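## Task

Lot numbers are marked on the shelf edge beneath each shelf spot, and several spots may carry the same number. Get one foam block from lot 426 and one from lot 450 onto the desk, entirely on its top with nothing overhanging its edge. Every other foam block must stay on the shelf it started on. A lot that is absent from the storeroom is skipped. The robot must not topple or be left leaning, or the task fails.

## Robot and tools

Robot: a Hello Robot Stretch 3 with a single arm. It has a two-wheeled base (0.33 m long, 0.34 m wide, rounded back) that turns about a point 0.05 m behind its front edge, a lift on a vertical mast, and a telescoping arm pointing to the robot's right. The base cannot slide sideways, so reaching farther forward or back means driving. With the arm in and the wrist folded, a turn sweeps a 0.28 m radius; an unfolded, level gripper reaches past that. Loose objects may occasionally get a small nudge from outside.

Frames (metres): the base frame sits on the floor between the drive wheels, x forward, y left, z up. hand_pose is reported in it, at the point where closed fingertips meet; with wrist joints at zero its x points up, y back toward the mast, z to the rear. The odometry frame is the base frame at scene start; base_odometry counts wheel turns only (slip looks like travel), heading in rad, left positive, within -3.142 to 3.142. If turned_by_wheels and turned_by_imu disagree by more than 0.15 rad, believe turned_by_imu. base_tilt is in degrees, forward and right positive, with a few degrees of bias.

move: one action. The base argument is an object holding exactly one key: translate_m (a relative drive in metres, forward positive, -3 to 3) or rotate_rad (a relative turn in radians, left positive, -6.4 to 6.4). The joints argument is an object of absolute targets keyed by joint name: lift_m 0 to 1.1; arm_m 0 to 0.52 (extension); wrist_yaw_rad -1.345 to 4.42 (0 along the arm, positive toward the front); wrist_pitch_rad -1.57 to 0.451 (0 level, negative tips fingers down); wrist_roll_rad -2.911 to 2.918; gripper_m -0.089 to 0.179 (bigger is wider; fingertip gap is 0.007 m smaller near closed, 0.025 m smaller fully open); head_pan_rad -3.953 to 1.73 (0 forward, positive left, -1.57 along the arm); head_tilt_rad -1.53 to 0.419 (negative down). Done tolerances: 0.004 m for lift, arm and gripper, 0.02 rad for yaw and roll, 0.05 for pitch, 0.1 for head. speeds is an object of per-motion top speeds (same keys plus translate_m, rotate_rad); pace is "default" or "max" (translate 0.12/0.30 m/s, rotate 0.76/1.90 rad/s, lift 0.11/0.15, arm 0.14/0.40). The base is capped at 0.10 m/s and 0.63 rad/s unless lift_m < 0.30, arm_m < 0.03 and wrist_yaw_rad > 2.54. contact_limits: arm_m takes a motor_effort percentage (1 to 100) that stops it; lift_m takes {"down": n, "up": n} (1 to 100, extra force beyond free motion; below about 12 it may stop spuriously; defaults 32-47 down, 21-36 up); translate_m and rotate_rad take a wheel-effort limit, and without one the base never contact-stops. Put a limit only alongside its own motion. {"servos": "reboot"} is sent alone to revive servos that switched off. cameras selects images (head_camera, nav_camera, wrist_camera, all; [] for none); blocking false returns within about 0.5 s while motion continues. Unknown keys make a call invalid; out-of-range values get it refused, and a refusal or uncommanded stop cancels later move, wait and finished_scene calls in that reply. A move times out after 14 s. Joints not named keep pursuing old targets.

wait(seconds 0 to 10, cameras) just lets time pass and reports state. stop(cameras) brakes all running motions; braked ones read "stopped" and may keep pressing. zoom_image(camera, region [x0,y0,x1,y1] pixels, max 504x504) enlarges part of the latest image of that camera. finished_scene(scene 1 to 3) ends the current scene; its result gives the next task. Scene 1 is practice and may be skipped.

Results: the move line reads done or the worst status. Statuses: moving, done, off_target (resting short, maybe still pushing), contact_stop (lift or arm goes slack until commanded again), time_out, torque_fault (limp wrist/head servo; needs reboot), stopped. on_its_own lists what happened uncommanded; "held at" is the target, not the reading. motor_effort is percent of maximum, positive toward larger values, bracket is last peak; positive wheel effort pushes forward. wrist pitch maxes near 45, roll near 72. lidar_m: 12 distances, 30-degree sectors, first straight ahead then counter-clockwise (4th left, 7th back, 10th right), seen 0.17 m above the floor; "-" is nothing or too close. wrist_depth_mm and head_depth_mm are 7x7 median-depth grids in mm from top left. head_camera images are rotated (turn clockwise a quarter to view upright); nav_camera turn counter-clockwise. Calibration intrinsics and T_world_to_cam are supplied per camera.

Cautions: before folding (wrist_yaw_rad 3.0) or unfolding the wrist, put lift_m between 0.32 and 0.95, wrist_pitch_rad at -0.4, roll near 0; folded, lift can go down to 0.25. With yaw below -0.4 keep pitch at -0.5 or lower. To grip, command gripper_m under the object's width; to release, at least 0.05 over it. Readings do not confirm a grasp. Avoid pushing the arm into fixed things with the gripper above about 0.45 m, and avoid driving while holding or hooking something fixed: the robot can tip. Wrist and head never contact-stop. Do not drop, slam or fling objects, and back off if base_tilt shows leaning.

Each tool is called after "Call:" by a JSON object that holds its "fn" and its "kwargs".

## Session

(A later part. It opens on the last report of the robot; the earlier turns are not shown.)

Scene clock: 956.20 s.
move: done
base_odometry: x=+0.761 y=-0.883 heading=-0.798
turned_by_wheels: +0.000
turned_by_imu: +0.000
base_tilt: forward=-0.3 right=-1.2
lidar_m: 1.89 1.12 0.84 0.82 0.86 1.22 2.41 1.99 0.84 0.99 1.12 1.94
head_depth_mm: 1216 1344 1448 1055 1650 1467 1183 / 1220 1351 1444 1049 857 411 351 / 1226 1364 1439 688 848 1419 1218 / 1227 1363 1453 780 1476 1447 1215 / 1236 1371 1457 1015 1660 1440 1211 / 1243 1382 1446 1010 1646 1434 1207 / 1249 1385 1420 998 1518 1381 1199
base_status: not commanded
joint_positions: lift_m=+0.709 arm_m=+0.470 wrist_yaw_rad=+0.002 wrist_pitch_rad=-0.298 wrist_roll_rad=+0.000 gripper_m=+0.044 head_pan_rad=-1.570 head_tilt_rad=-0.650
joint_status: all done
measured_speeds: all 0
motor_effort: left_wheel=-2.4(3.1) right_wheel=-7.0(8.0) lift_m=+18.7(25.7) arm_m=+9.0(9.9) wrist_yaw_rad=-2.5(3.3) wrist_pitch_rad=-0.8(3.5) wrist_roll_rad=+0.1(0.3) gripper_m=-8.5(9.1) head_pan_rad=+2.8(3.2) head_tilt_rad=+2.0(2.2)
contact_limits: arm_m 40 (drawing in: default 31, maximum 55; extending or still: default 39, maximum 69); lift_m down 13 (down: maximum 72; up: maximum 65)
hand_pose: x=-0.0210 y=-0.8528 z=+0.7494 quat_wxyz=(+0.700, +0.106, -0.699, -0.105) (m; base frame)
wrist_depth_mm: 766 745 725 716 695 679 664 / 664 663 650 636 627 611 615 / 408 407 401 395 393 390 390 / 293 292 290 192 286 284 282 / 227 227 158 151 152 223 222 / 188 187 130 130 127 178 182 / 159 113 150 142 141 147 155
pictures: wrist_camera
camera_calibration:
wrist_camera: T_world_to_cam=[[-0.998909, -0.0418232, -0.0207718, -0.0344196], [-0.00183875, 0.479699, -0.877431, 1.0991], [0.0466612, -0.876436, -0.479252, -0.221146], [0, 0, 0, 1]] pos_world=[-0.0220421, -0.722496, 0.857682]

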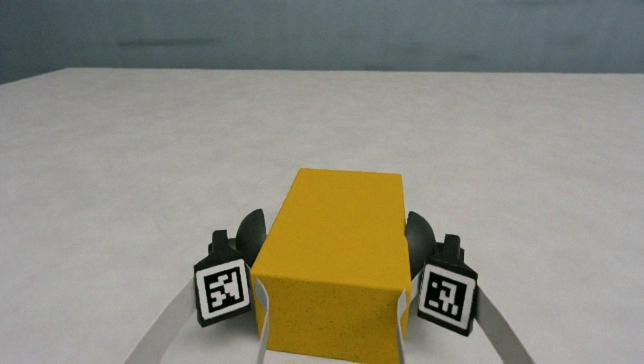

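Contact. Release.

Call:
{"fn": "move", "kwargs": {"joints": {"gripper_m": 0.13}, "cameras": []}}

Call:
{"fn": "move", "kwargs": {"joints": {"gripper_m": 0.179, "lift_m": 0.722}, "speeds": {"lift_m": 0.05}, "cameras": ["wrist_camera"]}}

Call:
{"fn": "move", "kwargs": {"joints": {"arm_m": 0.01}, "speeds": {"arm_m": 0.25}, "cameras": ["nav_camera", "head_camera"]}}

Scene clock: 963.47 s.
move: done
base_odometry: x=+0.761 y=-0.883 heading=-0.798
turned_by_wheels: +0.000
turned_by_imu: +0.000
base_tilt: forward=-0.5 right=-1.2
lidar_m: 1.89 1.12 0.84 0.82 0.86 1.22 2.41 1.99 0.84 0.99 1.13 1.94
head_depth_mm: 1217 1346 1451 1058 1648 1472 1184 / 1217 1353 1440 1048 852 411 351 / 1226 1361 1451 689 845 1411 1220 / 1231 1369 1458 777 1473 1440 1209 / 1234 1371 1457 1010 1659 1429 1211 / 1237 1374 1444 1007 1646 1431 1200 / 1249 1378 1423 1000 1516 1385 1195
base_status: not commanded
joint_positions: lift_m=+0.709 arm_m=+0.470 wrist_yaw_rad=+0.002 wrist_pitch_rad=-0.313 wrist_roll_rad=+0.000 gripper_m=+0.130 head_pan_rad=-1.570 head_tilt_rad=-0.650
joint_status: all done
measured_speeds: all 0
motor_effort: left_wheel=-2.8(3.3) right_wheel=-6.7(7.6) lift_m=+29.6(30.1) arm_m=+7.0(8.5) wrist_yaw_rad=-2.6(3.8) wrist_pitch_rad=+1.8(2.0) wrist_roll_rad=+0.0(0.3) gripper_m=+0.2(81.3) head_pan_rad=+2.6(3.2) head_tilt_rad=+1.4(1.7)
contact_limits: arm_m 40 (drawing in: default 31, maximum 55; extending or still: default 39, maximum 69); lift_m down 13 (down: maximum 72; up: maximum 65)
hand_pose: x=-0.0210 y=-0.8514 z=+0.7460 quat_wxyz=(+0.699, +0.111, -0.698, -0.110) (m; base frame)
wrist_depth_mm: 761 745 720 712 693 672 663 / 609 597 596 577 578 569 565 / 382 380 374 372 369 366 361 / 278 277 275 181 257 270 268 / 220 217 208 143 197 205 212 / 187 123 167 129 166 124 176 / 99 132 152 144 142 143 146
pictures: none
No camera images: "cameras" was empty.

Scene clock: 964.50 s.
move: done
base_odometry: x=+0.761 y=-0.883 heading=-0.798
turned_by_wheels: +0.000
turned_by_imu: +0.000
base_tilt: forward=-0.2 right=-1.3
lidar_m: 1.89 1.12 0.84 0.82 0.86 1.22 2.40 2.00 0.84 0.99 1.13 1.94
head_depth_mm: 1214 1347 1450 1057 1659 1470 1155 / 1222 1349 1433 1047 843 397 344 / 1226 1360 1440 669 850 1416 1221 / 1231 1364 1451 765 1472 1449 1212 / 1229 1369 1459 1011 1658 1433 1210 / 1244 1371 1441 1007 1651 1428 1200 / 1246 1384 1414 1001 1514 1380 1199
base_status: not commanded
joint_positions: lift_m=+0.722 arm_m=+0.470 wrist_yaw_rad=+0.002 wrist_pitch_rad=-0.313 wrist_roll_rad=+0.000 gripper_m=+0.179 head_pan_rad=-1.570 head_tilt_rad=-0.650
joint_status: all done
measured_speeds: all 0
motor_effort: left_wheel=-2.9(3.3) right_wheel=-6.6(7.5) lift_m=+29.5(32.7) arm_m=+6.9(8.1) wrist_yaw_rad=-1.4(3.8) wrist_pitch_rad=+2.0(2.1) wrist_roll_rad=+0.0(0.3) gripper_m=+0.0(82.8) head_pan_rad=+2.1(3.1) head_tilt_rad=+1.2(1.7)
contact_limits: arm_m 40 (drawing in: default 31, maximum 55; extending or still: default 39, maximum 69)
hand_pose: x=-0.0210 y=-0.8513 z=+0.7588 quat_wxyz=(+0.699, +0.111, -0.698, -0.110) (m; base frame)
wrist_depth_mm: 760 747 727 704 696 674 661 / 659 660 650 638 626 614 618 / 419 414 414 410 403 401 399 / 306 302 299 207 298 296 293 / 242 229 238 164 217 234 233 / 119 142 190 136 182 189 119 / 118 163 167 144 157 165 110
pictures: wrist_camera
camera_calibration:
wrist_camera: T_world_to_cam=[[-0.998911, -0.0414893, -0.0213561, -0.0334414], [-0.00185607, 0.49263, -0.870237, 1.11226], [0.0466262, -0.869249, -0.49217, -0.199379], [0, 0, 0, 1]] pos_world=[-0.0220442, -0.722631, 0.86909]

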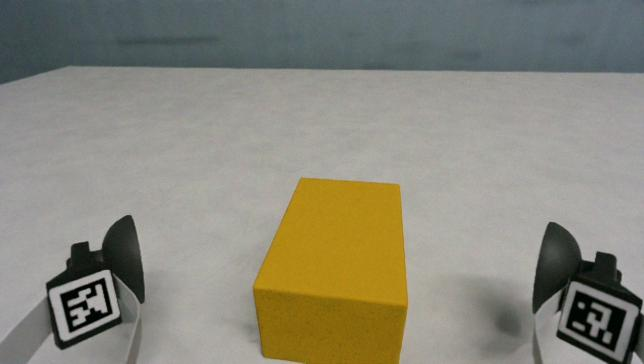

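Scene clock: 968.40 s.
move: done
base_odometry: x=+0.761 y=-0.883 heading=-0.798
turned_by_wheels: +0.000
turned_by_imu: +0.000
base_tilt: forward=-0.4 right=-1.2
lidar_m: 1.90 1.12 0.84 0.82 0.86 1.22 2.41 1.98 0.84 1.00 1.12 1.94
head_depth_mm: 1215 1339 1449 1058 1655 1468 1235 / 1223 1356 1439 1047 1402 1461 1228 / 1227 1358 1445 1039 1630 1408 1166 / 1232 1362 1451 988 1474 1444 391 / 1237 1372 1457 1018 1664 1436 1183 / 1239 1375 1442 1011 1643 1434 1200 / 1244 1387 1420 1001 1519 1382 1200
base_status: not commanded
joint_positions: lift_m=+0.722 arm_m=+0.010 wrist_yaw_rad=+0.002 wrist_pitch_rad=-0.314 wrist_roll_rad=+0.000 gripper_m=+0.179 head_pan_rad=-1.570 head_tilt_rad=-0.650
joint_status: all done
measured_speeds: all 0
motor_effort: left_wheel=-3.3(3.3) right_wheel=-6.9(7.8) lift_m=+24.1(30.0) arm_m=-12.4(14.8) wrist_yaw_rad=-1.2(3.7) wrist_pitch_rad=+2.1(2.1) wrist_roll_rad=+0.0(0.3) gripper_m=+0.4(1.2) head_pan_rad=+3.0(3.4) head_tilt_rad=+0.4(1.6)
hand_pose: x=-0.0210 y=-0.3913 z=+0.7587 quat_wxyz=(+0.699, +0.111, -0.698, -0.110) (m; base frame)
wrist_depth_mm: - - - - - - - / 681 673 659 582 638 635 624 / 500 497 491 447 441 439 412 / - - - - 712 - - / - - - - - - - / 119 141 - - - - 117 / 118 999 - - - 976 110
pictures: head_camera (sideways), nav_camera (sideways)
camera_calibration:
head_camera: T_world_to_cam=[[-0.0467525, 0.561834, -0.825928, 1.09027], [0.997498, -0.0176326, -0.068459, 0.0826431], [-0.0530259, -0.827062, -0.559604, 0.684164], [0, 0, 0, 1]] pos_world=[0.00481524, -0.0452505, 1.28901]
nav_camera: T_world_to_cam=[[0.0175296, -0.583709, 0.811774, -1.01319], [-0.999788, -0.0190021, 0.00792608, 0.0459591], [0.0107989, -0.811741, -0.583918, 0.713064], [0, 0, 0, 1]] pos_world=[0.05601, -0.0117138, 1.23849]

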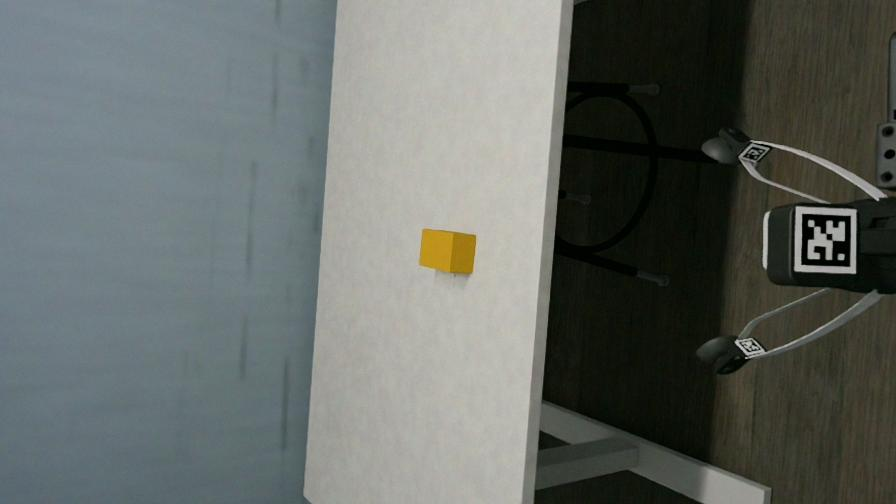

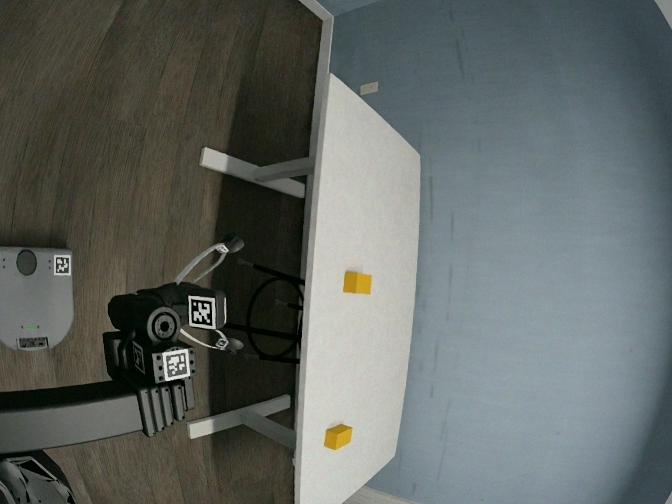

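Both blocks are on the desk, well inside the edge.

Call:
{"fn": "finished_scene", "kwargs": {"scene": 3, "done": true}}

The scene is finished: the task was done.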